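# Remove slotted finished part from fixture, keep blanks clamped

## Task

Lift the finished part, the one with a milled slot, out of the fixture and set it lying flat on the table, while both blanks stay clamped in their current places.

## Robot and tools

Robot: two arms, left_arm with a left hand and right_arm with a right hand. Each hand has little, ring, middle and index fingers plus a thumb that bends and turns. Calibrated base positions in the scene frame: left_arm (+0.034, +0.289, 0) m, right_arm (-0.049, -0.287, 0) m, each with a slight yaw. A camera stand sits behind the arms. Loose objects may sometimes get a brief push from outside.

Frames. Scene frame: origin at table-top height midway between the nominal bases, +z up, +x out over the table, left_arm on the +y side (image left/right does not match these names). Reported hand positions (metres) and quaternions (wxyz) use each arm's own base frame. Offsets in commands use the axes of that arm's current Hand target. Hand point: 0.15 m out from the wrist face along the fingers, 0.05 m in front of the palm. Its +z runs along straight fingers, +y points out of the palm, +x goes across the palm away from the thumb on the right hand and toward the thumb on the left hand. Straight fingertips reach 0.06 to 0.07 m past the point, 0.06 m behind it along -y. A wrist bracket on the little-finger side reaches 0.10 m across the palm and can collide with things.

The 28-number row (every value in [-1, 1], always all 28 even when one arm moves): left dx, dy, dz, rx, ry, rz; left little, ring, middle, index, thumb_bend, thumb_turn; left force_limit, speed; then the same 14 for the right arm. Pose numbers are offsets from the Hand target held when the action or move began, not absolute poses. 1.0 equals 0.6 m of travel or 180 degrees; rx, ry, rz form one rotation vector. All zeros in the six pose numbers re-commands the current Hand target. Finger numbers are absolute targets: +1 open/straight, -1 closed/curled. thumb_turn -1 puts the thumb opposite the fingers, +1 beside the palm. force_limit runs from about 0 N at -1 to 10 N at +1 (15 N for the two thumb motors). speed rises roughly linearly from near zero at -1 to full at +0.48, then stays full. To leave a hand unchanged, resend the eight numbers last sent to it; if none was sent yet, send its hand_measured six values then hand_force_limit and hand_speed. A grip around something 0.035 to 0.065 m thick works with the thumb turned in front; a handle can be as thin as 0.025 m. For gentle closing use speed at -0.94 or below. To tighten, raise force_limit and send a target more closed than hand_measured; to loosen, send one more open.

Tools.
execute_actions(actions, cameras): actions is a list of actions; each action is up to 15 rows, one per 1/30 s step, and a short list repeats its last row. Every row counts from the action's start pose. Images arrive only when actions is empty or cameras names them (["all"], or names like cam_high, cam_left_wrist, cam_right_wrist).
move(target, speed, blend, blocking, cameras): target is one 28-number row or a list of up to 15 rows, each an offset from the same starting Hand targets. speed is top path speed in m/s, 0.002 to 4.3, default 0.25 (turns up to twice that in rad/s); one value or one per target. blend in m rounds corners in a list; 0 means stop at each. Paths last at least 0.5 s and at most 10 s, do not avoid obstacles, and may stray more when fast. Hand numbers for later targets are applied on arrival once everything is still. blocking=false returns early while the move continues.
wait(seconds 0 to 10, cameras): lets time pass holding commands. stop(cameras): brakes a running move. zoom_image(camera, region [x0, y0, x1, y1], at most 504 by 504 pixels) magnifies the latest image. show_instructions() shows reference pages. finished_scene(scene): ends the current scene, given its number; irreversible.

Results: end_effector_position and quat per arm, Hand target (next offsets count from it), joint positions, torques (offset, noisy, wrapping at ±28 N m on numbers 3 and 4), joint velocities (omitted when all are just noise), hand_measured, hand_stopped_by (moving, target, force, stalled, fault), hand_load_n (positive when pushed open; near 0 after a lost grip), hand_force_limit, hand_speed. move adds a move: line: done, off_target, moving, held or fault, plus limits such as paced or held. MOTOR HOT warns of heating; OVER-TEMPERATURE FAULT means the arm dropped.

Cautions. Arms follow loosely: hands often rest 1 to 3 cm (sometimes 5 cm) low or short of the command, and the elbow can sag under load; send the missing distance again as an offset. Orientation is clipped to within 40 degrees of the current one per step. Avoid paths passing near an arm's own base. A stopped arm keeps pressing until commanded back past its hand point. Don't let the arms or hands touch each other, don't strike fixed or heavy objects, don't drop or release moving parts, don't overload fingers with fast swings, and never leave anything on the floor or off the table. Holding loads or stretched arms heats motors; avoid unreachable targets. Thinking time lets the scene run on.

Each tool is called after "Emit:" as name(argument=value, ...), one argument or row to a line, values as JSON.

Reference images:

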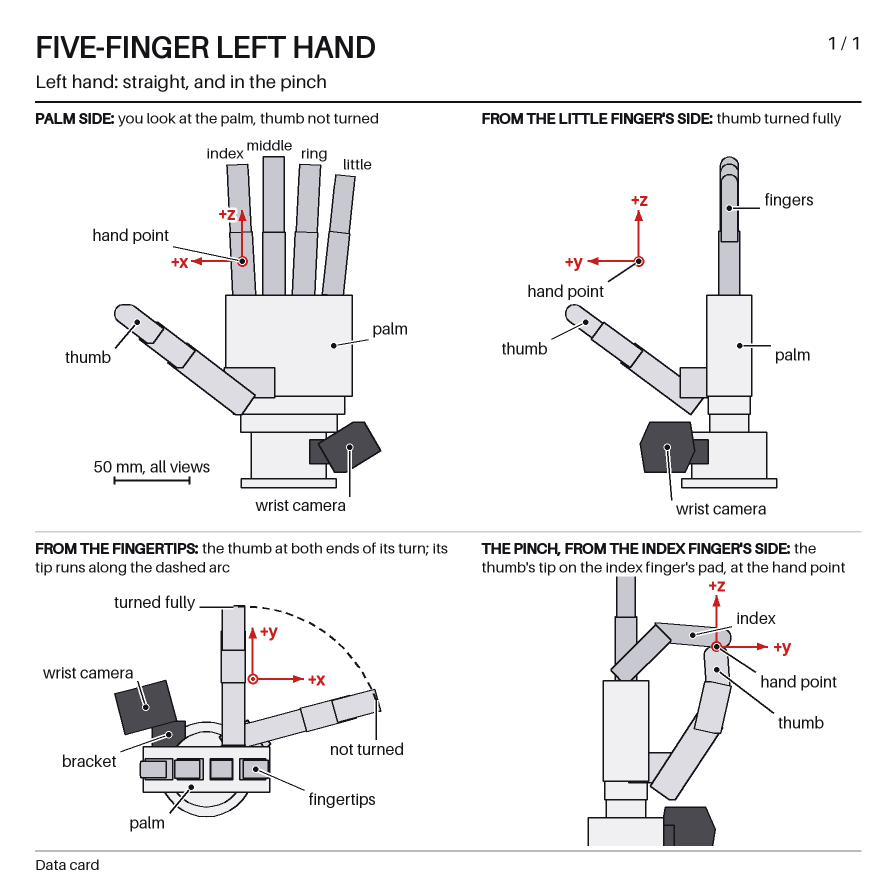

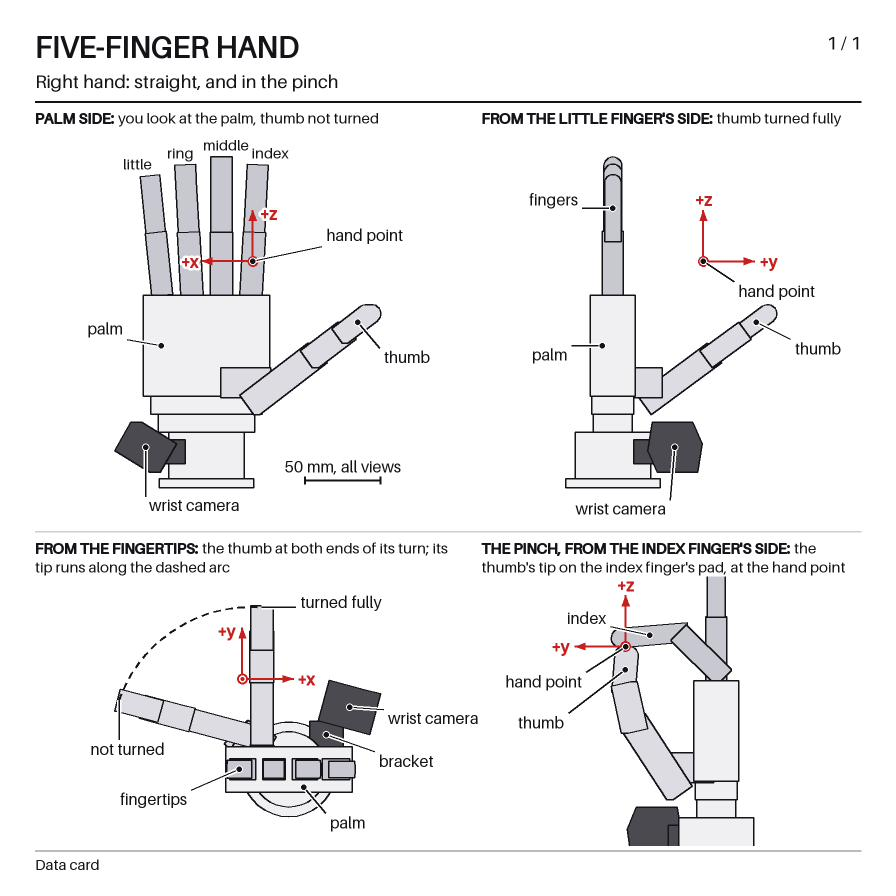

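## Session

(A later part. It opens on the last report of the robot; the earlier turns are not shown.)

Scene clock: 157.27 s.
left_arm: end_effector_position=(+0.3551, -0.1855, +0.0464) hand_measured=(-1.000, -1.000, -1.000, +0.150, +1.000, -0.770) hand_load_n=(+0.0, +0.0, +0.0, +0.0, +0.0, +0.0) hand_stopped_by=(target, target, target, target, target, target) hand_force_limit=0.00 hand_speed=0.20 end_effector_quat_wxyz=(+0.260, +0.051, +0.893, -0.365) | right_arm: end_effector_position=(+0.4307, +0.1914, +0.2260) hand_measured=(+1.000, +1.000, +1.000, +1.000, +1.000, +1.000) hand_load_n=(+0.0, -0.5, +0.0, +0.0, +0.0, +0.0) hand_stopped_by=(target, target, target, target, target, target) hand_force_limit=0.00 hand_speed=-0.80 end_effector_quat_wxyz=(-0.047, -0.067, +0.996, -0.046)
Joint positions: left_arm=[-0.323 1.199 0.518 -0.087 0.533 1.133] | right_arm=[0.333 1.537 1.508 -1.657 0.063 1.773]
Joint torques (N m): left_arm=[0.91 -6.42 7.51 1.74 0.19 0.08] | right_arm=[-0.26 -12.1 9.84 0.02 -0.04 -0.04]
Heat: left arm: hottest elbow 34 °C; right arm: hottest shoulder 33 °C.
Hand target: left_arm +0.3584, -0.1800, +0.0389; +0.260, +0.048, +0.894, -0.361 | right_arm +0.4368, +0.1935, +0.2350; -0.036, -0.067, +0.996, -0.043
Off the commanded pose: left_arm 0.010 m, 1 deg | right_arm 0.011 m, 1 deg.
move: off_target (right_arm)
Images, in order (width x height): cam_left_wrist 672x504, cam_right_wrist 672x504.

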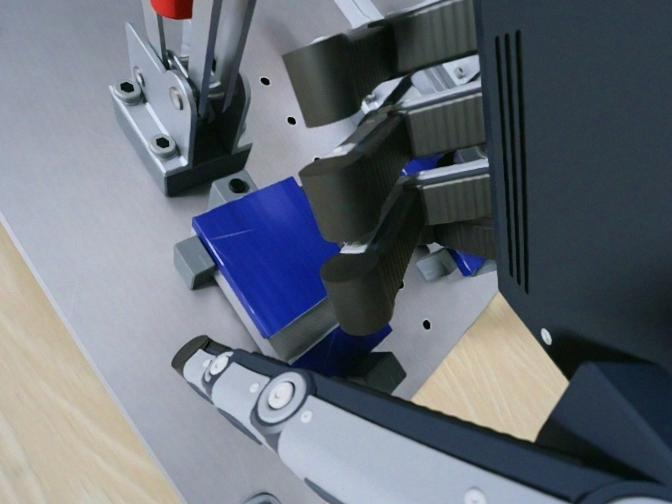

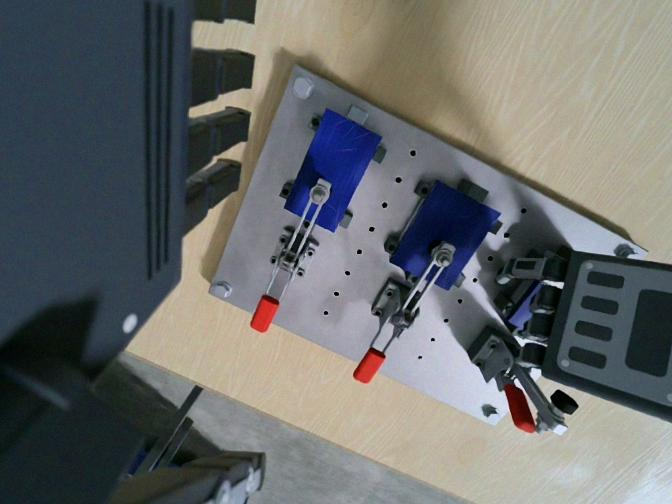

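Emit:
move(
  target=[0,0,0,0,0,0,-1,-1,-1,-0.6,1,-0.77,-0.4,-0.8,0,0,0,0,0,0,1,1,1,1,1,1,0,-0.8],
  cameras=[],
  speed=0.05,
)

Emit:
move(
  target=[0,0,0,0,0,0,-1,-1,-1,-0.6,0.2,-0.77,-0.3,-0.8,0,0,0,0,0,0,1,1,1,1,1,1,0,-0.8],
  cameras=["cam_left_wrist","cam_right_wrist"],
  speed=0.05,
)

Emit:
zoom_image(
  camera="cam_left_wrist",
  region=[100, 100, 400, 400],
)

Scene clock: 159.37 s.
left_arm: end_effector_position=(+0.3551, -0.1874, +0.0471) hand_measured=(-1.000, -1.000, -1.000, -0.124, +1.000, -0.770) hand_load_n=(+0.0, +0.0, +0.0, +2.5, +0.0, +0.0) hand_stopped_by=(target, target, target, force, target, target) hand_force_limit=-0.40 hand_speed=-0.80 end_effector_quat_wxyz=(+0.259, +0.054, +0.891, -0.369) | right_arm: end_effector_position=(+0.4307, +0.1914, +0.2260) hand_measured=(+1.000, +1.000, +1.000, +1.000, +1.000, +1.000) hand_load_n=(+0.0, +0.0, +0.0, +0.0, +0.0, +0.0) hand_stopped_by=(target, target, target, target, target, target) hand_force_limit=0.00 hand_speed=-0.80 end_effector_quat_wxyz=(-0.047, -0.067, +0.996, -0.046)
Joint positions: left_arm=[-0.323 1.201 0.518 -0.082 0.542 1.133] | right_arm=[0.333 1.537 1.508 -1.657 0.063 1.773]
Joint torques (N m): left_arm=[1.67 -7.53 7.38 1.58 -0.15 0.1] | right_arm=[-0.26 -12.04 9.85 0.02 -0.04 -0.04]
Heat: left arm: hottest elbow 34 °C; right arm: hottest shoulder 33 °C.
Hand target: left_arm +0.3585, -0.1800, +0.0390; +0.260, +0.048, +0.894, -0.361 | right_arm +0.4368, +0.1935, +0.2350; -0.036, -0.067, +0.996, -0.043
Off the commanded pose: left_arm 0.011 m, 1 deg | right_arm 0.011 m, 1 deg.
move: off_target (left_arm, right_arm)
No camera images: "cameras" was empty.

Scene clock: 160.30 s.
left_arm: end_effector_position=(+0.3551, -0.1874, +0.0471) hand_measured=(-1.000, -1.000, -1.000, -0.124, +0.814, -0.770) hand_load_n=(+0.0, +0.0, +0.0, +4.5, +6.0, +0.0) hand_stopped_by=(target, target, target, force, force, target) hand_force_limit=-0.30 hand_speed=-0.80 end_effector_quat_wxyz=(+0.259, +0.054, +0.891, -0.369) | right_arm: end_effector_position=(+0.4307, +0.1914, +0.2260) hand_measured=(+1.000, +1.000, +1.000, +1.000, +1.000, +1.000) hand_load_n=(+0.0, +0.0, +0.0, +0.0, +0.0, +0.0) hand_stopped_by=(target, target, target, target, target, target) hand_force_limit=0.00 hand_speed=-0.80 end_effector_quat_wxyz=(-0.047, -0.067, +0.996, -0.046)
Joint positions: left_arm=[-0.323 1.201 0.518 -0.082 0.542 1.133] | right_arm=[0.333 1.537 1.508 -1.657 0.063 1.773]
Joint torques (N m): left_arm=[0.62 -6.42 7.32 1.32 -0.14 0.17] | right_arm=[-0.21 -12.1 9.84 0.03 -0.04 -0.05]
Heat: left arm: hottest elbow 34 °C; right arm: hottest shoulder 33 °C.
Hand target: left_arm +0.3585, -0.1800, +0.0390; +0.260, +0.048, +0.894, -0.361 | right_arm +0.4368, +0.1935, +0.2350; -0.036, -0.067, +0.996, -0.043
Off the commanded pose: left_arm 0.011 m, 1 deg | right_arm 0.011 m, 1 deg.
move: off_target (left_arm, right_arm)
Images, in order (width x height): cam_left_wrist 672x504, cam_right_wrist 672x504.

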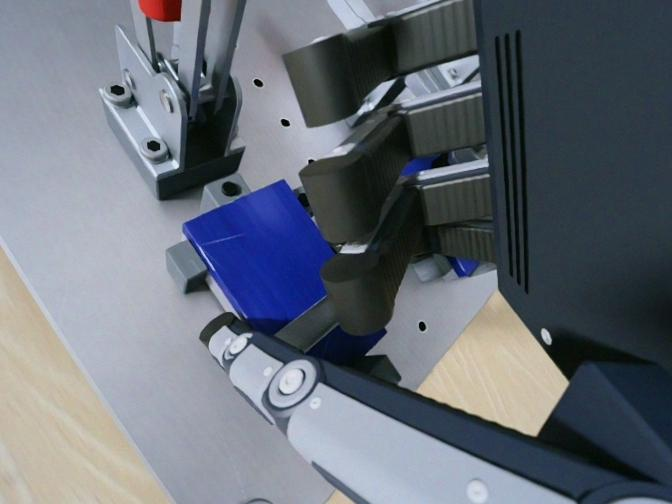

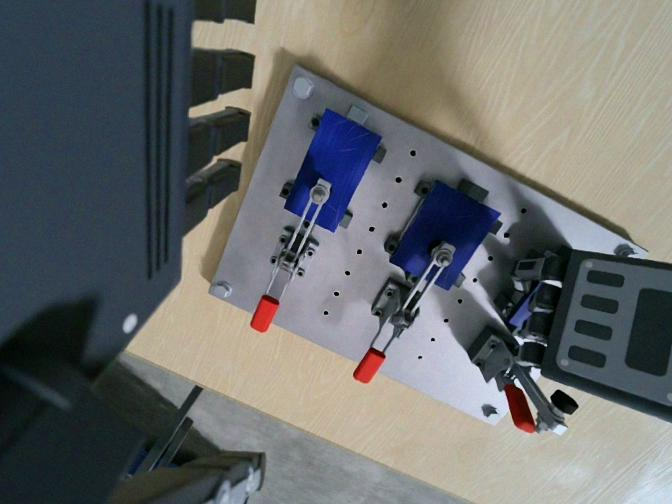

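Scaled by 1.680 from the camera's 672x504 image, which has a finer 960x720 frame.

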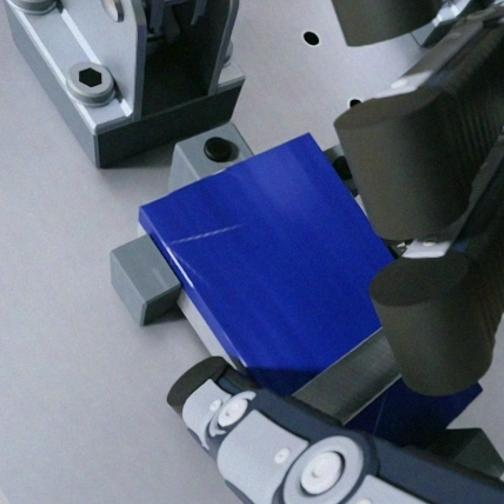

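Emit:
move(
  target=[0,0,0,0,0,0,-1,-1,-1,-0.7,0.2,-0.77,0.5,-0.8,0,0,0,0,0,0,1,1,1,1,1,1,0,-0.8],
  cameras=[],
  speed=0.05,
)

Emit:
move(
  target=[-0.01,-0.022,-0.0135,0,0,0,-1,-1,-1,-0.7,0.2,-0.77,0.5,-0.8,0,0,0,0,0,0,1,1,1,1,1,1,0,-0.8],
  cameras=["cam_left_wrist"],
  speed=0.05,
)

Scene clock: 161.27 s.
left_arm: end_effector_position=(+0.3551, -0.1876, +0.0471) hand_measured=(-1.000, -1.000, -1.000, -0.136, +0.816, -0.770) hand_load_n=(+0.0, +0.0, +0.0, +9.0, +9.5, +0.5) hand_stopped_by=(target, target, target, force, force, target) hand_force_limit=0.50 hand_speed=-0.80 end_effector_quat_wxyz=(+0.259, +0.054, +0.891, -0.369) | right_arm: end_effector_position=(+0.4307, +0.1914, +0.2260) hand_measured=(+1.000, +1.000, +1.000, +1.000, +1.000, +1.000) hand_load_n=(+0.0, +0.0, +0.0, +0.0, +0.0, +0.0) hand_stopped_by=(target, target, target, target, target, target) hand_force_limit=0.00 hand_speed=-0.80 end_effector_quat_wxyz=(-0.047, -0.067, +0.996, -0.046)
Joint positions: left_arm=[-0.323 1.201 0.518 -0.082 0.543 1.133] | right_arm=[0.333 1.537 1.508 -1.657 0.063 1.773]
Joint torques (N m): left_arm=[1.14 -6.3 7.24 1.65 -0.14 0.13] | right_arm=[-0.26 -12.04 9.83 0.03 -0.04 -0.05]
Heat: left arm: hottest elbow 34 °C; right arm: hottest shoulder 33 °C.
Hand target: left_arm +0.3585, -0.1801, +0.0391; +0.260, +0.048, +0.894, -0.361 | right_arm +0.4368, +0.1935, +0.2350; -0.036, -0.067, +0.996, -0.043
Off the commanded pose: left_arm 0.012 m, 1 deg | right_arm 0.011 m, 1 deg.
move: off_target (left_arm, right_arm)
No camera images: "cameras" was empty.

Scene clock: 162.00 s.
left_arm: end_effector_position=(+0.3539, -0.1868, +0.0461) hand_measured=(-1.000, -1.000, -1.000, -0.136, +0.816, -0.770) hand_load_n=(+0.0, +0.0, +0.0, +12.0, +6.5, +0.0) hand_stopped_by=(target, target, target, force, force, target) hand_force_limit=0.50 hand_speed=-0.80 end_effector_quat_wxyz=(+0.257, +0.053, +0.892, -0.368) | right_arm: end_effector_position=(+0.4307, +0.1914, +0.2260) hand_measured=(+1.000, +1.000, +1.000, +1.000, +1.000, +1.000) hand_load_n=(+0.0, +0.0, +0.0, +0.0, +0.0, +0.0) hand_stopped_by=(target, target, target, target, target, target) hand_force_limit=0.00 hand_speed=-0.80 end_effector_quat_wxyz=(-0.047, -0.067, +0.996, -0.046)
Joint positions: left_arm=[-0.323 1.201 0.518 -0.088 0.541 1.133] | right_arm=[0.333 1.537 1.508 -1.657 0.063 1.773]
Joint torques (N m): left_arm=[0.15 -9.76 8.75 -0.05 -0.35 0.01] | right_arm=[-0.21 -12.04 9.85 0.02 -0.04 -0.04]
Heat: left arm: hottest shoulder 33 °C; right arm: hottest shoulder 33 °C.
Hand target: left_arm +0.3565, -0.1837, +0.0550; +0.260, +0.048, +0.894, -0.361 | right_arm +0.4368, +0.1935, +0.2350; -0.036, -0.067, +0.996, -0.043
Off the commanded pose: left_arm 0.010 m, 1 deg | right_arm 0.011 m, 1 deg.
move: off_target (right_arm)
Images, in order (width x height): cam_left_wrist 672x504.

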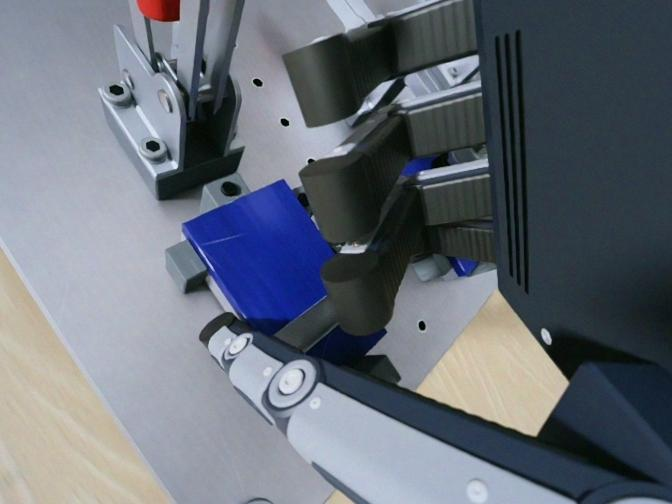

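Emit:
wait(
  seconds=0.3,
  cameras=["cam_left_wrist","cam_right_wrist"],
)

Scene clock: 163.80 s.
left_arm: end_effector_position=(+0.3539, -0.1868, +0.0462) hand_measured=(-1.000, -1.000, -1.000, -0.136, +0.816, -0.770) hand_load_n=(+0.0, +0.5, +0.0, +12.0, +6.5, +0.0) hand_stopped_by=(target, target, target, force, force, target) hand_force_limit=0.50 hand_speed=-0.80 end_effector_quat_wxyz=(+0.257, +0.053, +0.892, -0.368) | right_arm: end_effector_position=(+0.4307, +0.1914, +0.2260) hand_measured=(+1.000, +1.000, +1.000, +1.000, +1.000, +1.000) hand_load_n=(+0.0, +0.0, +0.0, +0.0, +0.0, +0.0) hand_stopped_by=(target, target, target, target, target, target) hand_force_limit=0.00 hand_speed=-0.80 end_effector_quat_wxyz=(-0.047, -0.067, +0.996, -0.046)
Joint positions: left_arm=[-0.323 1.2 0.518 -0.089 0.541 1.133] | right_arm=[0.333 1.537 1.508 -1.657 0.063 1.773]
Joint torques (N m): left_arm=[-0.32 -10.05 8.76 -0.4 -0.44 -0.04] | right_arm=[-0.21 -12.1 9.85 0.02 -0.03 -0.04]
Heat: left arm: hottest shoulder 33 °C; right arm: hottest shoulder 33 °C.
Hand target: left_arm +0.3565, -0.1837, +0.0551; +0.260, +0.048, +0.894, -0.361 | right_arm +0.4368, +0.1935, +0.2350; -0.036, -0.067, +0.996, -0.043
Off the commanded pose: left_arm 0.010 m, 1 deg | right_arm 0.011 m, 1 deg.
wait: 0.30 s; at rest from the start
Images, in order (width x height): cam_left_wrist 672x504, cam_right_wrist 672x504.

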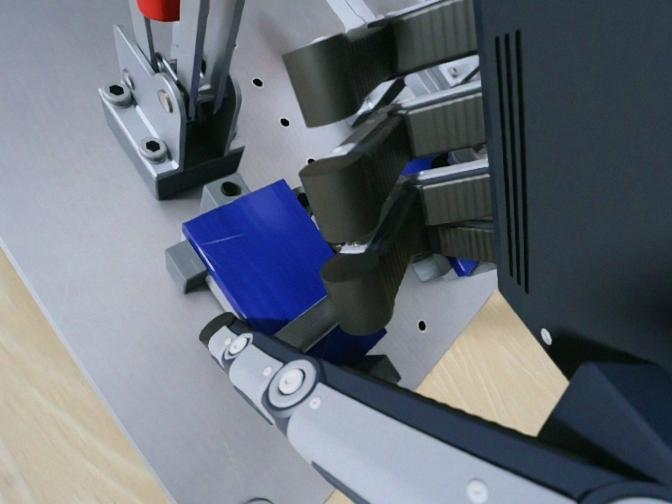

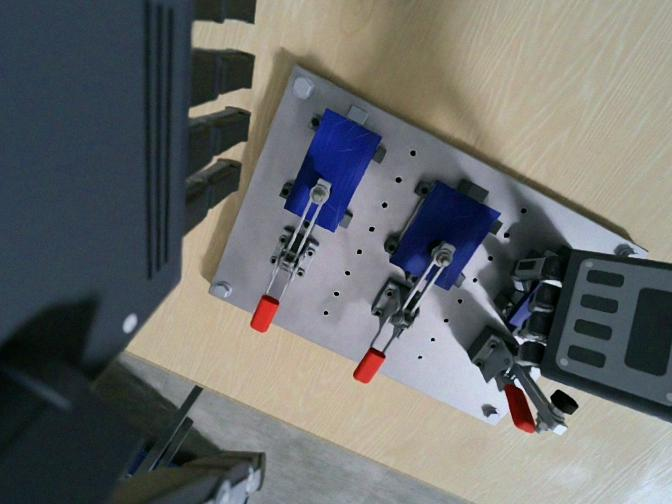

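Emit:
move(
  target=[-0.0281,-0.0170,-0.0144,0,0,0,-1,-1,-1,-0.7,0.2,-0.77,0.5,-0.8,0,0,0,0,0,0,1,1,1,1,1,1,0,-0.8],
  speed=0.04,
  cameras=["cam_left_wrist"],
)

Scene clock: 165.23 s.
left_arm: end_effector_position=(+0.3491, -0.1871, +0.0552) hand_measured=(-1.000, -1.000, -1.000, -0.136, +0.814, -0.770) hand_load_n=(+0.0, +0.0, +0.0, +7.5, +0.0, +0.0) hand_stopped_by=(target, target, target, force, force, target) hand_force_limit=0.50 hand_speed=-0.80 end_effector_quat_wxyz=(+0.239, +0.050, +0.897, -0.367) | right_arm: end_effector_position=(+0.4307, +0.1914, +0.2260) hand_measured=(+1.000, +1.000, +1.000, +1.000, +1.000, +1.000) hand_load_n=(+0.0, +0.0, +0.0, +0.0, +0.0, +0.0) hand_stopped_by=(target, target, target, target, target, target) hand_force_limit=0.00 hand_speed=-0.80 end_effector_quat_wxyz=(-0.047, -0.067, +0.996, -0.046)
Joint positions: left_arm=[-0.323 1.179 0.547 -0.175 0.551 1.134] | right_arm=[0.333 1.537 1.508 -1.657 0.063 1.773]
Joint torques (N m): left_arm=[0.85 -10.93 10.22 0.12 -0.64 -0.04] | right_arm=[-0.26 -12.1 9.85 0.01 -0.04 -0.05]
Heat: left arm: hottest shoulder 33 °C; right arm: hottest shoulder 33 °C.
Hand target: left_arm +0.3645, -0.1837, +0.0751; +0.260, +0.048, +0.894, -0.361 | right_arm +0.4368, +0.1935, +0.2350; -0.036, -0.067, +0.996, -0.043
Off the commanded pose: left_arm 0.025 m, 3 deg | right_arm 0.011 m, 1 deg.
move: off_target (left_arm, right_arm)
Images, in order (width x height): cam_left_wrist 672x504.

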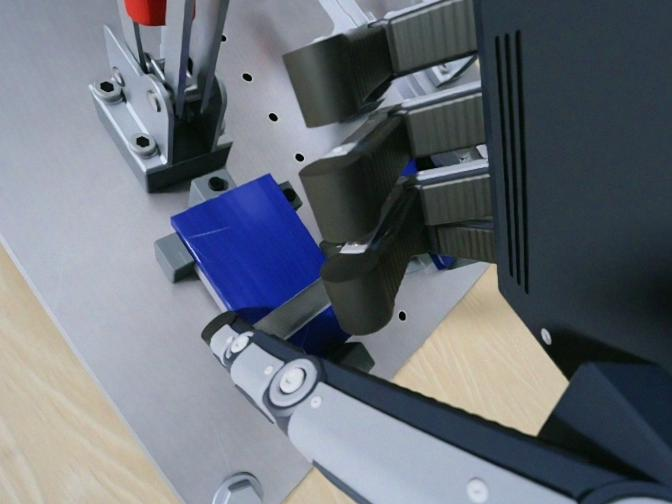

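Emit:
zoom_image(
  camera="cam_left_wrist",
  region=[130, 150, 430, 390],
)

Scaled by 1.680 from the camera's 672x504 image, which has a finer 960x720 frame.

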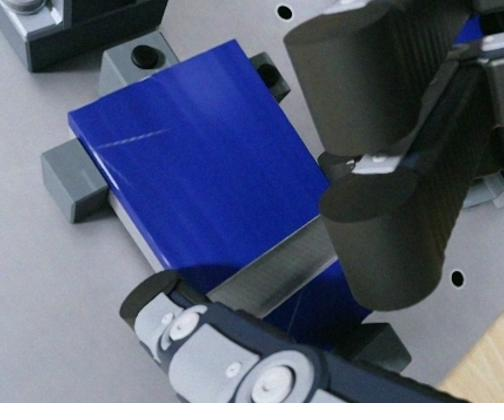

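Emit:
move(
  target=[-0.0281,-0.0170,-0.0144,0,0,0,-1,-1,-1,-0.7,0.1,-0.77,0.5,-0.8,0,0,0,0,0,0,1,1,1,1,1,1,0,-0.8],
  speed=0.04,
  cameras=["cam_left_wrist","cam_right_wrist"],
)

Emit:
zoom_image(
  camera="cam_left_wrist",
  region=[130, 150, 430, 390],
)

Emit:
zoom_image(
  camera="cam_right_wrist",
  region=[420, 180, 640, 440],
)

Scene clock: 168.63 s.
left_arm: end_effector_position=(+0.3502, -0.1835, +0.0679) hand_measured=(-1.000, -1.000, -1.000, -0.138, +0.104, -0.770) hand_load_n=(+0.0, +0.0, -2.5, +0.0, +5.5, +10.0) hand_stopped_by=(target, target, target, force, target, target) hand_force_limit=0.50 hand_speed=-0.80 end_effector_quat_wxyz=(+0.232, +0.043, +0.903, -0.358) | right_arm: end_effector_position=(+0.4307, +0.1914, +0.2260) hand_measured=(+1.000, +1.000, +1.000, +1.000, +1.000, +1.000) hand_load_n=(+0.0, +0.0, +0.0, +0.0, +0.0, +0.0) hand_stopped_by=(target, target, target, target, target, target) hand_force_limit=0.00 hand_speed=-0.80 end_effector_quat_wxyz=(-0.047, -0.067, +0.996, -0.046)
Joint positions: left_arm=[-0.32 1.158 0.585 -0.259 0.536 1.135] | right_arm=[0.333 1.537 1.508 -1.657 0.063 1.773]
Joint torques (N m): left_arm=[1.32 -9.23 11.92 0.44 0.13 0.05] | right_arm=[-0.21 -12.1 9.84 0.02 -0.04 -0.04]
Heat: left arm: hottest elbow 34 °C; right arm: hottest shoulder 33 °C.
Hand target: left_arm +0.3726, -0.1836, +0.0952; +0.260, +0.048, +0.894, -0.361 | right_arm +0.4368, +0.1935, +0.2350; -0.036, -0.067, +0.996, -0.043
Off the commanded pose: left_arm 0.035 m, 3 deg | right_arm 0.011 m, 1 deg.
move: off_target (left_arm, right_arm)
Images, in order (width x height): cam_left_wrist 672x504, cam_right_wrist 672x504.

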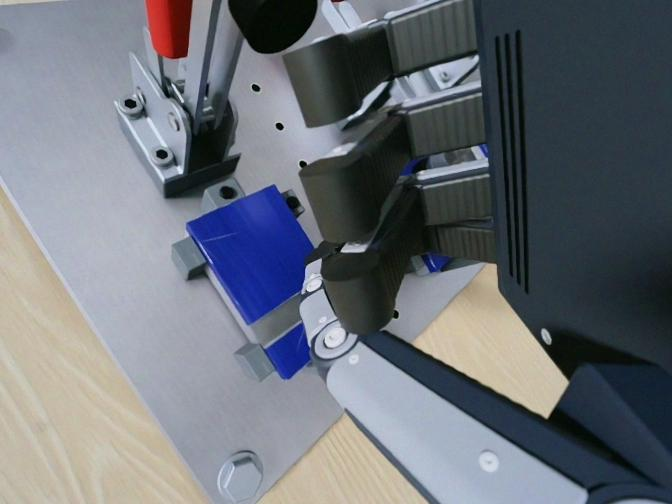

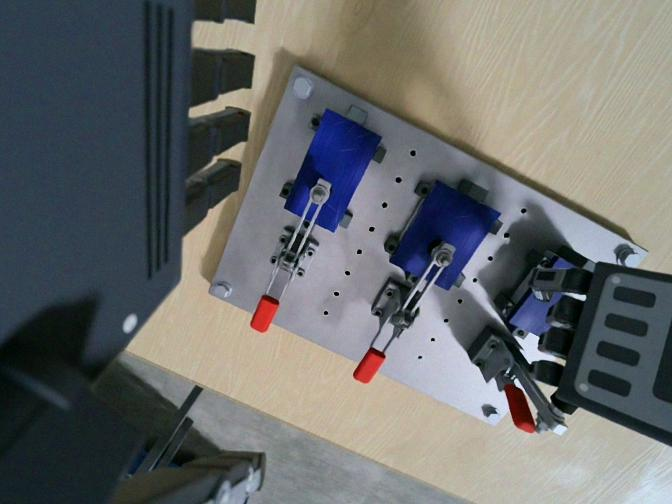

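Scaled by 1.680 from the camera's 672x504 image, which has a finer 960x720 frame.

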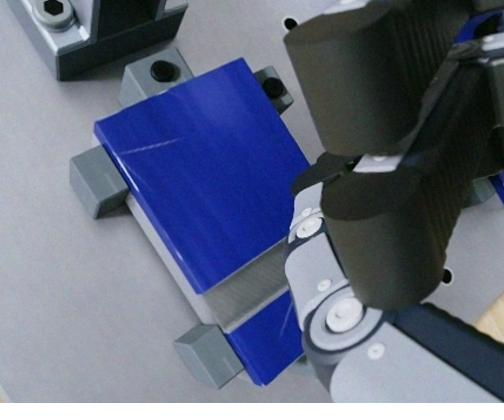

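Scaled by 1.938 from the camera's 672x504 image, which has a finer 960x720 frame.

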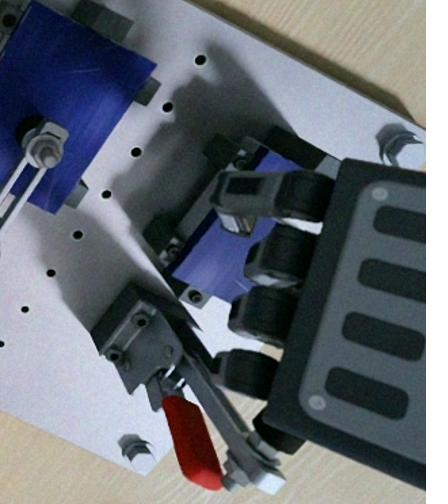

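Emit:
move(
  target=[0,0,0,0,0,0,-1,-1,-1,0.3,1,-0.77,0.5,-0.4,0,0,0,0,0,0,1,1,1,1,1,1,0,-0.8],
  speed=0.04,
  cameras=["cam_left_wrist","cam_high"],
)

Emit:
zoom_image(
  camera="cam_left_wrist",
  region=[130, 150, 430, 390],
)

Scene clock: 173.07 s.
left_arm: end_effector_position=(+0.3502, -0.1835, +0.0679) hand_measured=(-1.000, -1.000, -1.000, +0.300, +1.000, -0.770) hand_load_n=(+0.0, +0.0, +0.0, +0.0, -0.5, +0.5) hand_stopped_by=(target, target, target, target, target, target) hand_force_limit=0.50 hand_speed=-0.40 end_effector_quat_wxyz=(+0.232, +0.044, +0.903, -0.358) | right_arm: end_effector_position=(+0.4307, +0.1914, +0.2260) hand_measured=(+1.000, +1.000, +1.000, +1.000, +1.000, +1.000) hand_load_n=(+0.0, +0.0, +0.0, +0.0, +0.0, +0.0) hand_stopped_by=(target, target, target, target, target, target) hand_force_limit=0.00 hand_speed=-0.80 end_effector_quat_wxyz=(-0.047, -0.067, +0.996, -0.046)
Joint positions: left_arm=[-0.32 1.158 0.585 -0.259 0.536 1.135] | right_arm=[0.333 1.537 1.508 -1.657 0.063 1.773]
Joint torques (N m): left_arm=[1.9 -10.64 11.55 0.5 0.13 0.08] | right_arm=[-0.26 -12.1 9.85 0.02 -0.03 -0.05]
Heat: left arm: hottest elbow 34 °C; right arm: hottest shoulder 33 °C.
Hand target: left_arm +0.3726, -0.1836, +0.0952; +0.260, +0.048, +0.894, -0.361 | right_arm +0.4368, +0.1935, +0.2350; -0.036, -0.067, +0.996, -0.043
Off the commanded pose: left_arm 0.035 m, 3 deg | right_arm 0.011 m, 1 deg.
move: off_target (left_arm, right_arm)
Images, in order (width x height): cam_high 672x504, cam_left_wrist 672x504.

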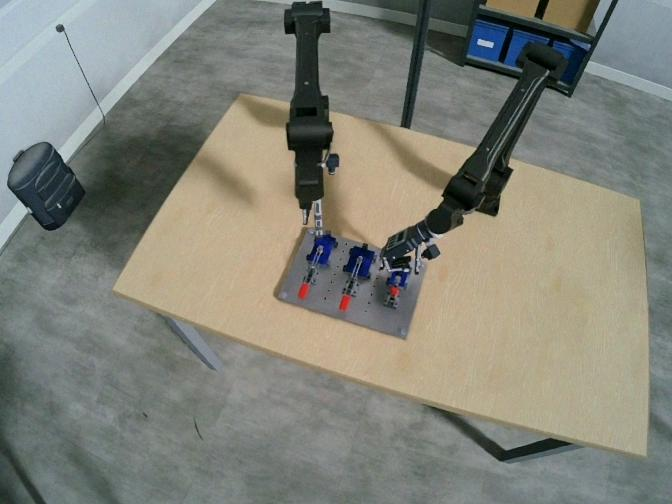

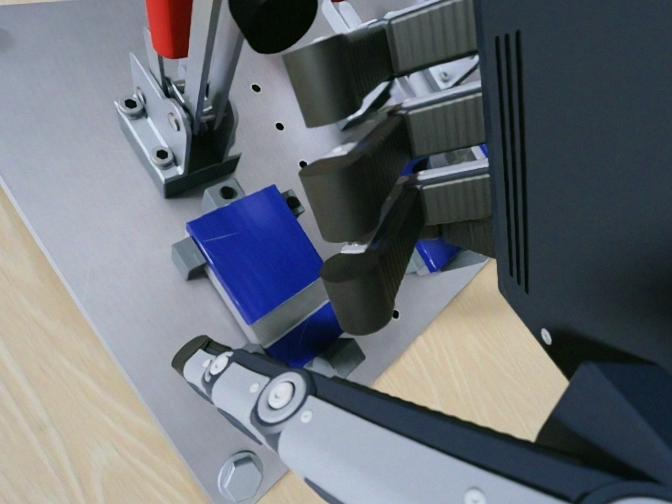

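Scaled by 1.680 from the camera's 672x504 image, which has a finer 960x720 frame.

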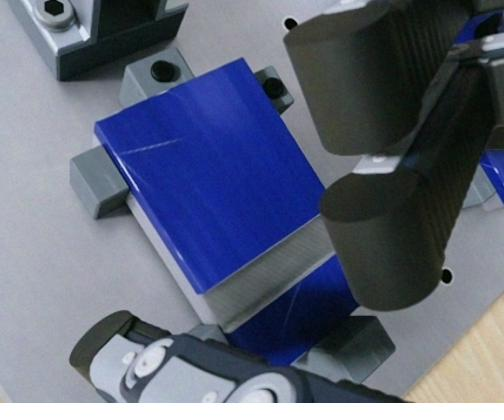

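Emit:
zoom_image(
  camera="cam_left_wrist",
  region=[160, 180, 280, 360],
)

Scaled by 2.800 from the camera's 672x504 image, which has a finer 960x720 frame.

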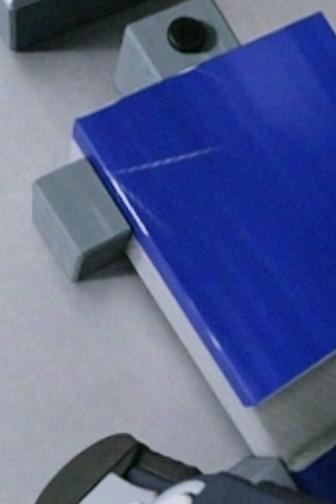

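Emit:
move(
  target=[0.0594,0.0426,0.0313,0,0,0,-1,-1,-1,0.15,1,-0.77,0.5,-0.4,0,0,0,0,0,0,1,1,1,1,1,1,0,-0.8],
  speed=0.06,
  cameras=["cam_left_wrist","cam_right_wrist"],
)

Emit:
zoom_image(
  camera="cam_left_wrist",
  region=[130, 150, 430, 390],
)

Emit:
zoom_image(
  camera="cam_right_wrist",
  region=[420, 180, 640, 440],
)

Scene clock: 175.90 s.
left_arm: end_effector_position=(+0.3622, -0.1871, +0.0685) hand_measured=(-1.000, -1.000, -1.000, +0.150, +1.000, -0.770) hand_load_n=(-2.5, +0.0, +0.0, +0.0, +0.0, +0.0) hand_stopped_by=(target, target, target, target, target, target) hand_force_limit=0.50 hand_speed=-0.40 end_effector_quat_wxyz=(+0.275, +0.058, +0.886, -0.368) | right_arm: end_effector_position=(+0.4307, +0.1914, +0.2260) hand_measured=(+1.000, +1.000, +1.000, +1.000, +1.000, +1.000) hand_load_n=(+0.0, +0.0, +0.0, +0.0, +0.0, +0.0) hand_stopped_by=(target, target, target, target, target, target) hand_force_limit=0.00 hand_speed=-0.80 end_effector_quat_wxyz=(-0.047, -0.067, +0.996, -0.046)
Joint positions: left_arm=[-0.32 1.158 0.542 -0.121 0.535 1.14] | right_arm=[0.333 1.537 1.508 -1.657 0.063 1.773]
Joint torques (N m): left_arm=[1.2 -5.36 6.74 1.17 -0.02 -0.01] | right_arm=[-0.26 -12.04 9.84 0.03 -0.04 -0.04]
Heat: left arm: hottest elbow 34 °C; right arm: hottest shoulder 33 °C.
Hand target: left_arm +0.3569, -0.1810, +0.0500; +0.260, +0.048, +0.894, -0.361 | right_arm +0.4368, +0.1935, +0.2350; -0.036, -0.067, +0.996, -0.043
Off the commanded pose: left_arm 0.020 m, 2 deg | right_arm 0.011 m, 1 deg.
move: off_target (left_arm, right_arm)
Images, in order (width x height): cam_left_wrist 672x504, cam_right_wrist 672x504.

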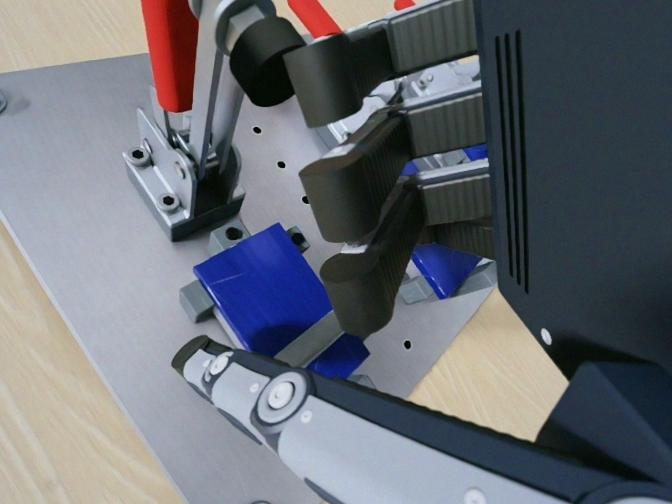

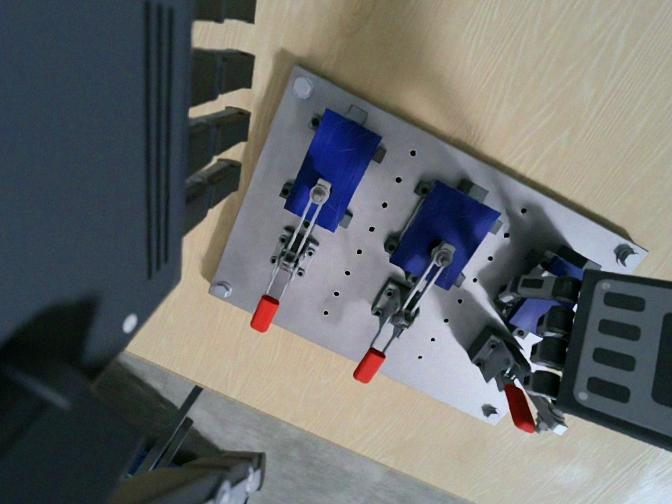

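Scaled by 1.680 from the camera's 672x504 image, which has a finer 960x720 frame.

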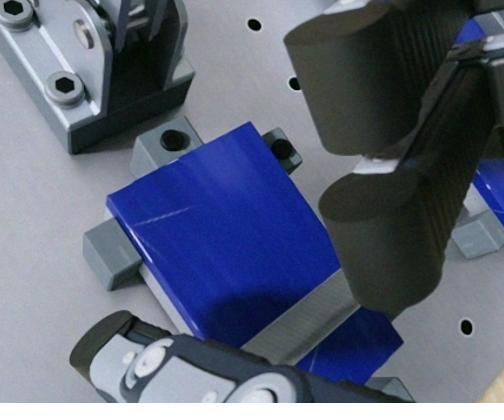

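Scaled by 1.938 from the camera's 672x504 image, which has a finer 960x720 frame.

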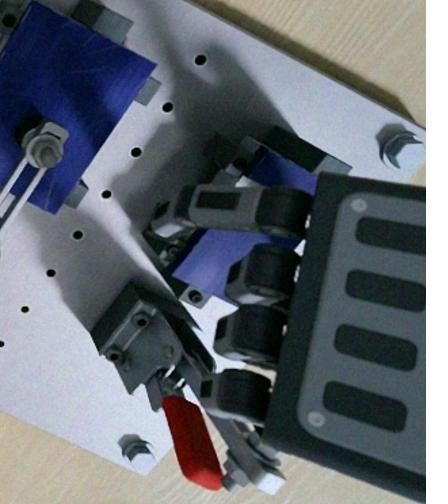

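Emit:
move(
  target=[0.0147,0.0112,0.0150,0,0,0,-1,-1,-1,0.15,1,-0.77,0.5,-0.4,0,0,0,0,0,0,1,1,1,1,1,1,0,-0.8],
  speed=0.06,
  cameras=["cam_left_wrist","cam_right_wrist"],
)

Emit:
zoom_image(
  camera="cam_left_wrist",
  region=[130, 150, 430, 390],
)

Emit:
zoom_image(
  camera="cam_right_wrist",
  region=[420, 180, 640, 440],
)

Scene clock: 177.37 s.
left_arm: end_effector_position=(+0.3543, -0.1830, +0.0426) hand_measured=(-1.000, -1.000, -1.000, +0.150, +1.000, -0.770) hand_load_n=(+0.0, +0.0, +0.0, +0.0, +0.0, +0.0) hand_stopped_by=(target, target, target, target, target, target) hand_force_limit=0.50 hand_speed=-0.40 end_effector_quat_wxyz=(+0.265, +0.053, +0.892, -0.362) | right_arm: end_effector_position=(+0.4307, +0.1914, +0.2260) hand_measured=(+1.000, +1.000, +1.000, +1.000, +1.000, +1.000) hand_load_n=(+0.0, +0.0, +0.0, +0.0, +0.0, +0.0) hand_stopped_by=(target, target, target, target, target, target) hand_force_limit=0.00 hand_speed=-0.80 end_effector_quat_wxyz=(-0.047, -0.067, +0.996, -0.046)
Joint positions: left_arm=[-0.321 1.2 0.503 -0.067 0.527 1.14] | right_arm=[0.333 1.537 1.508 -1.657 0.063 1.773]
Joint torques (N m): left_arm=[-0.21 -6.48 7.64 1.83 0.07 -0.1] | right_arm=[-0.26 -12.1 9.83 0.03 -0.04 -0.05]
Heat: left arm: hottest elbow 34 °C; right arm: hottest shoulder 33 °C.
Hand target: left_arm +0.3550, -0.1831, +0.0360; +0.260, +0.048, +0.894, -0.361 | right_arm +0.4368, +0.1935, +0.2350; -0.036, -0.067, +0.996, -0.043
Off the commanded pose: left_arm 0.007 m, 1 deg | right_arm 0.011 m, 1 deg.
move: off_target (right_arm)
Images, in order (width x height): cam_left_wrist 672x504, cam_right_wrist 672x504.

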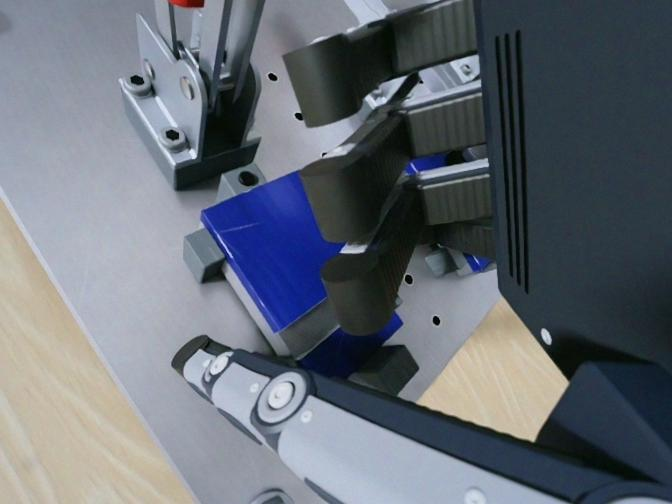

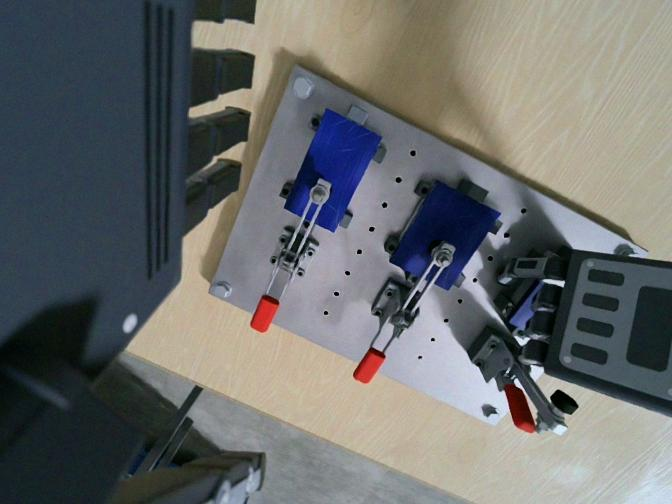

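Scaled by 1.680 from the camera's 672x504 image, which has a finer 960x720 frame.

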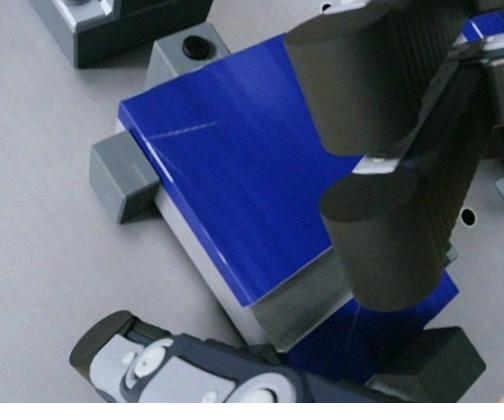

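Scaled by 1.938 from the camera's 672x504 image, which has a finer 960x720 frame.

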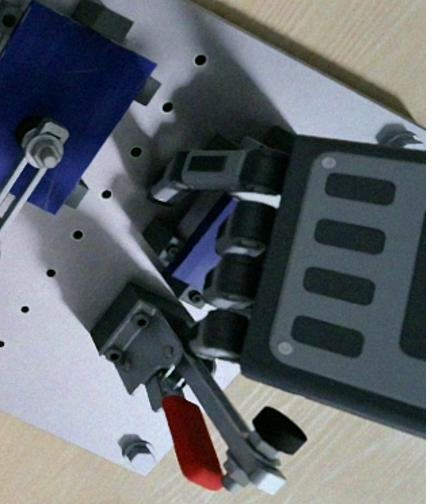

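Emit:
zoom_image(
  camera="cam_left_wrist",
  region=[180, 190, 270, 280],
)

Emit:
zoom_image(
  camera="cam_right_wrist",
  region=[375, 150, 515, 300],
)

Scaled by 5.600 from the camera's 672x504 image, which has a finer 960x720 frame.

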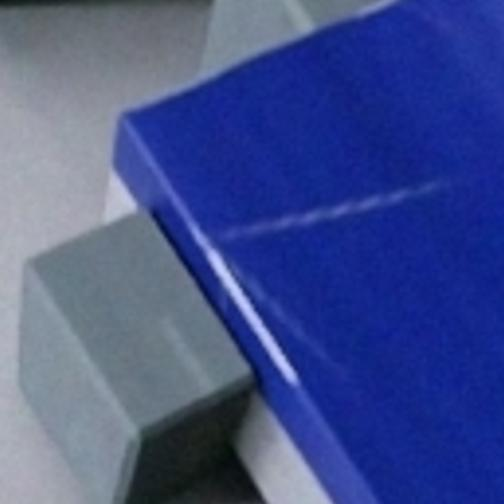

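Scaled by 3.360 from the camera's 672x504 image, which has a finer 960x720 frame.

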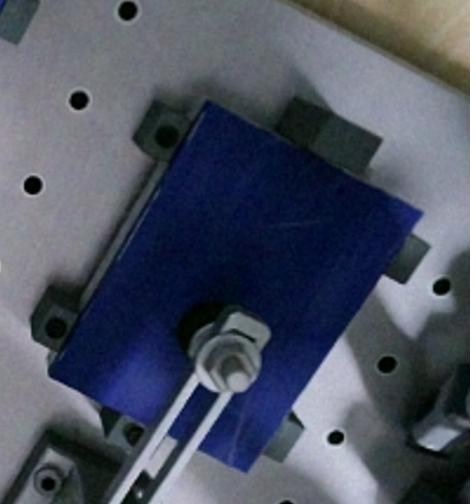

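Emit:
move(
  target=[-0.0232,-0.0135,-0.0098,0,0,0,-1,-1,-1,0.15,1,-0.77,0.5,-0.4,0,0,0,0,0,0,1,1,1,1,1,1,0,-0.8],
  speed=0.04,
)

Scene clock: 180.93 s.
left_arm: end_effector_position=(+0.3521, -0.1826, +0.0421) hand_measured=(-1.000, -1.000, -1.000, +0.150, +1.000, -0.770) hand_load_n=(+0.0, +0.0, +0.0, +0.0, +0.0, +0.0) hand_stopped_by=(target, target, target, target, target, target) hand_force_limit=0.50 hand_speed=-0.40 end_effector_quat_wxyz=(+0.257, +0.052, +0.895, -0.361) | right_arm: end_effector_position=(+0.4307, +0.1914, +0.2260) hand_measured=(+1.000, +1.000, +1.000, +1.000, +1.000, +1.000) hand_load_n=(+0.0, +0.0, +0.0, +0.0, +0.0, +0.0) hand_stopped_by=(target, target, target, target, target, target) hand_force_limit=0.00 hand_speed=-0.80 end_effector_quat_wxyz=(-0.047, -0.067, +0.996, -0.046)
Joint positions: left_arm=[-0.321 1.2 0.51 -0.091 0.529 1.14] | right_arm=[0.333 1.537 1.508 -1.657 0.063 1.773]
Joint torques (N m): left_arm=[0.79 -7.94 9.85 0.13 0.12 -0.07] | right_arm=[-0.21 -12.04 9.83 0.02 -0.04 -0.04]
Heat: left arm: hottest elbow 34 °C; right arm: hottest shoulder 33 °C.
Hand target: left_arm +0.3622, -0.1837, +0.0515; +0.260, +0.048, +0.894, -0.361 | right_arm +0.4368, +0.1935, +0.2350; -0.036, -0.067, +0.996, -0.043
Off the commanded pose: left_arm 0.014 m, 1 deg | right_arm 0.011 m, 1 deg.
move: off_target (left_arm, right_arm)

Emit:
move(
  target=[-0.0242,-0.0090,-0.0038,0,0,0,-1,-1,-1,0.15,1,-0.77,0.5,-0.4,0,0,0,0,0,0,1,1,1,1,1,1,0,-0.8],
  speed=0.04,
)

Scene clock: 182.10 s.
left_arm: end_effector_position=(+0.3518, -0.1832, +0.0459) hand_measured=(-1.000, -1.000, -1.000, +0.150, +1.000, -0.770) hand_load_n=(+0.0, +0.0, +0.0, +0.0, +0.0, +0.0) hand_stopped_by=(target, target, target, target, target, target) hand_force_limit=0.50 hand_speed=-0.40 end_effector_quat_wxyz=(+0.244, +0.049, +0.900, -0.359) | right_arm: end_effector_position=(+0.4307, +0.1914, +0.2260) hand_measured=(+1.000, +1.000, +1.000, +1.000, +1.000, +1.000) hand_load_n=(+0.0, +0.0, +0.0, +0.0, +0.0, +0.0) hand_stopped_by=(target, target, target, target, target, target) hand_force_limit=0.00 hand_speed=-0.80 end_effector_quat_wxyz=(-0.047, -0.067, +0.996, -0.046)
Joint positions: left_arm=[-0.321 1.2 0.536 -0.144 0.532 1.14] | right_arm=[0.333 1.537 1.508 -1.657 0.063 1.773]
Joint torques (N m): left_arm=[1.08 -8.35 11.32 0.79 0.2 0.04] | right_arm=[-0.26 -12.1 9.87 0.03 -0.04 -0.04]
Heat: left arm: hottest elbow 34 °C; right arm: hottest shoulder 33 °C.
Hand target: left_arm +0.3723, -0.1846, +0.0635; +0.260, +0.048, +0.894, -0.361 | right_arm +0.4368, +0.1935, +0.2350; -0.036, -0.067, +0.996, -0.043
Off the commanded pose: left_arm 0.027 m, 2 deg | right_arm 0.011 m, 1 deg.
move: off_target (left_arm, right_arm)

Emit:
move(
  target=[
    [0,0,0,0,0,0,-1,-1,-1,-0.6,1,-0.77,0.0,-0.8,0,0,0,0,0,0,1,1,1,1,1,1,0,-0.8],
    [0,0,0,0,0,0,-1,-1,-1,-0.6,0.2,-0.77,0.4,-0.8,0,0,0,0,0,0,1,1,1,1,1,1,0,-0.8],
    [0,0,0,0,0,0,-1,-1,-1,-0.7,0.2,-0.77,0.9,-0.8,0,0,0,0,0,0,1,1,1,1,1,1,0,-0.8],
  ],
  speed=0.04,
  cameras=["cam_left_wrist"],
)

Emit:
zoom_image(
  camera="cam_left_wrist",
  region=[130, 150, 430, 390],
)

Scene clock: 184.87 s.
left_arm: end_effector_position=(+0.3522, -0.1853, +0.0478) hand_measured=(-1.000, -1.000, -1.000, -0.100, +0.752, -0.770) hand_load_n=(+0.0, +0.0, +0.0, +12.0, +15.5, -0.5) hand_stopped_by=(target, target, target, force, force, target) hand_force_limit=0.90 hand_speed=-0.80 end_effector_quat_wxyz=(+0.244, +0.051, +0.898, -0.363) | right_arm: end_effector_position=(+0.4307, +0.1914, +0.2260) hand_measured=(+1.000, +1.000, +1.000, +1.000, +1.000, +1.000) hand_load_n=(+0.0, +0.0, +0.0, +0.0, +0.0, +0.0) hand_stopped_by=(target, target, target, target, target, target) hand_force_limit=0.00 hand_speed=-0.80 end_effector_quat_wxyz=(-0.047, -0.067, +0.996, -0.046)
Joint positions: left_arm=[-0.321 1.2 0.539 -0.144 0.542 1.14] | right_arm=[0.333 1.537 1.508 -1.657 0.063 1.773]
Joint torques (N m): left_arm=[0.32 -7.12 11.07 0.68 -0.1 0.03] | right_arm=[-0.26 -12.1 9.83 0.02 -0.04 -0.05]
Heat: left arm: hottest elbow 34 °C; right arm: hottest shoulder 33 °C.
Hand target: left_arm +0.3723, -0.1846, +0.0635; +0.260, +0.048, +0.894, -0.361 | right_arm +0.4368, +0.1935, +0.2350; -0.036, -0.067, +0.996, -0.043
Off the commanded pose: left_arm 0.025 m, 2 deg | right_arm 0.011 m, 1 deg.
move: off_target (left_arm, right_arm); target 2's new numbers were sent with left_arm's hand 0.026 m and 2 deg from that target; target 3's new numbers were sent with left_arm's hand 0.025 m and 2 deg from that target
Images, in order (width x height): cam_left_wrist 672x504.

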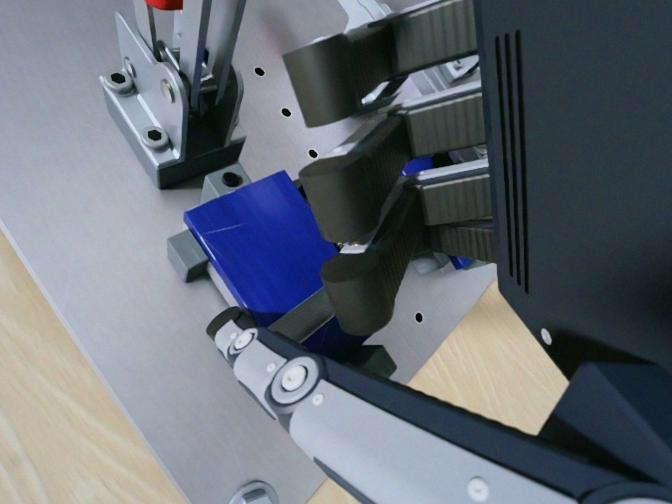

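Scaled by 1.680 from the camera's 672x504 image, which has a finer 960x720 frame.

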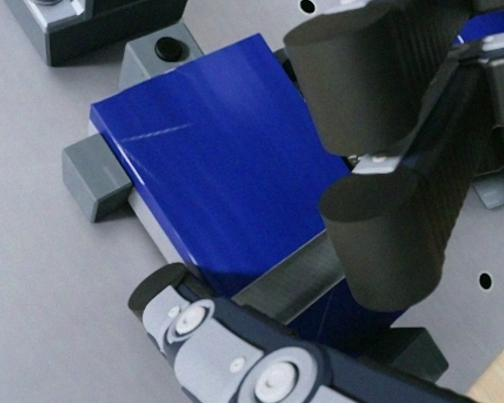

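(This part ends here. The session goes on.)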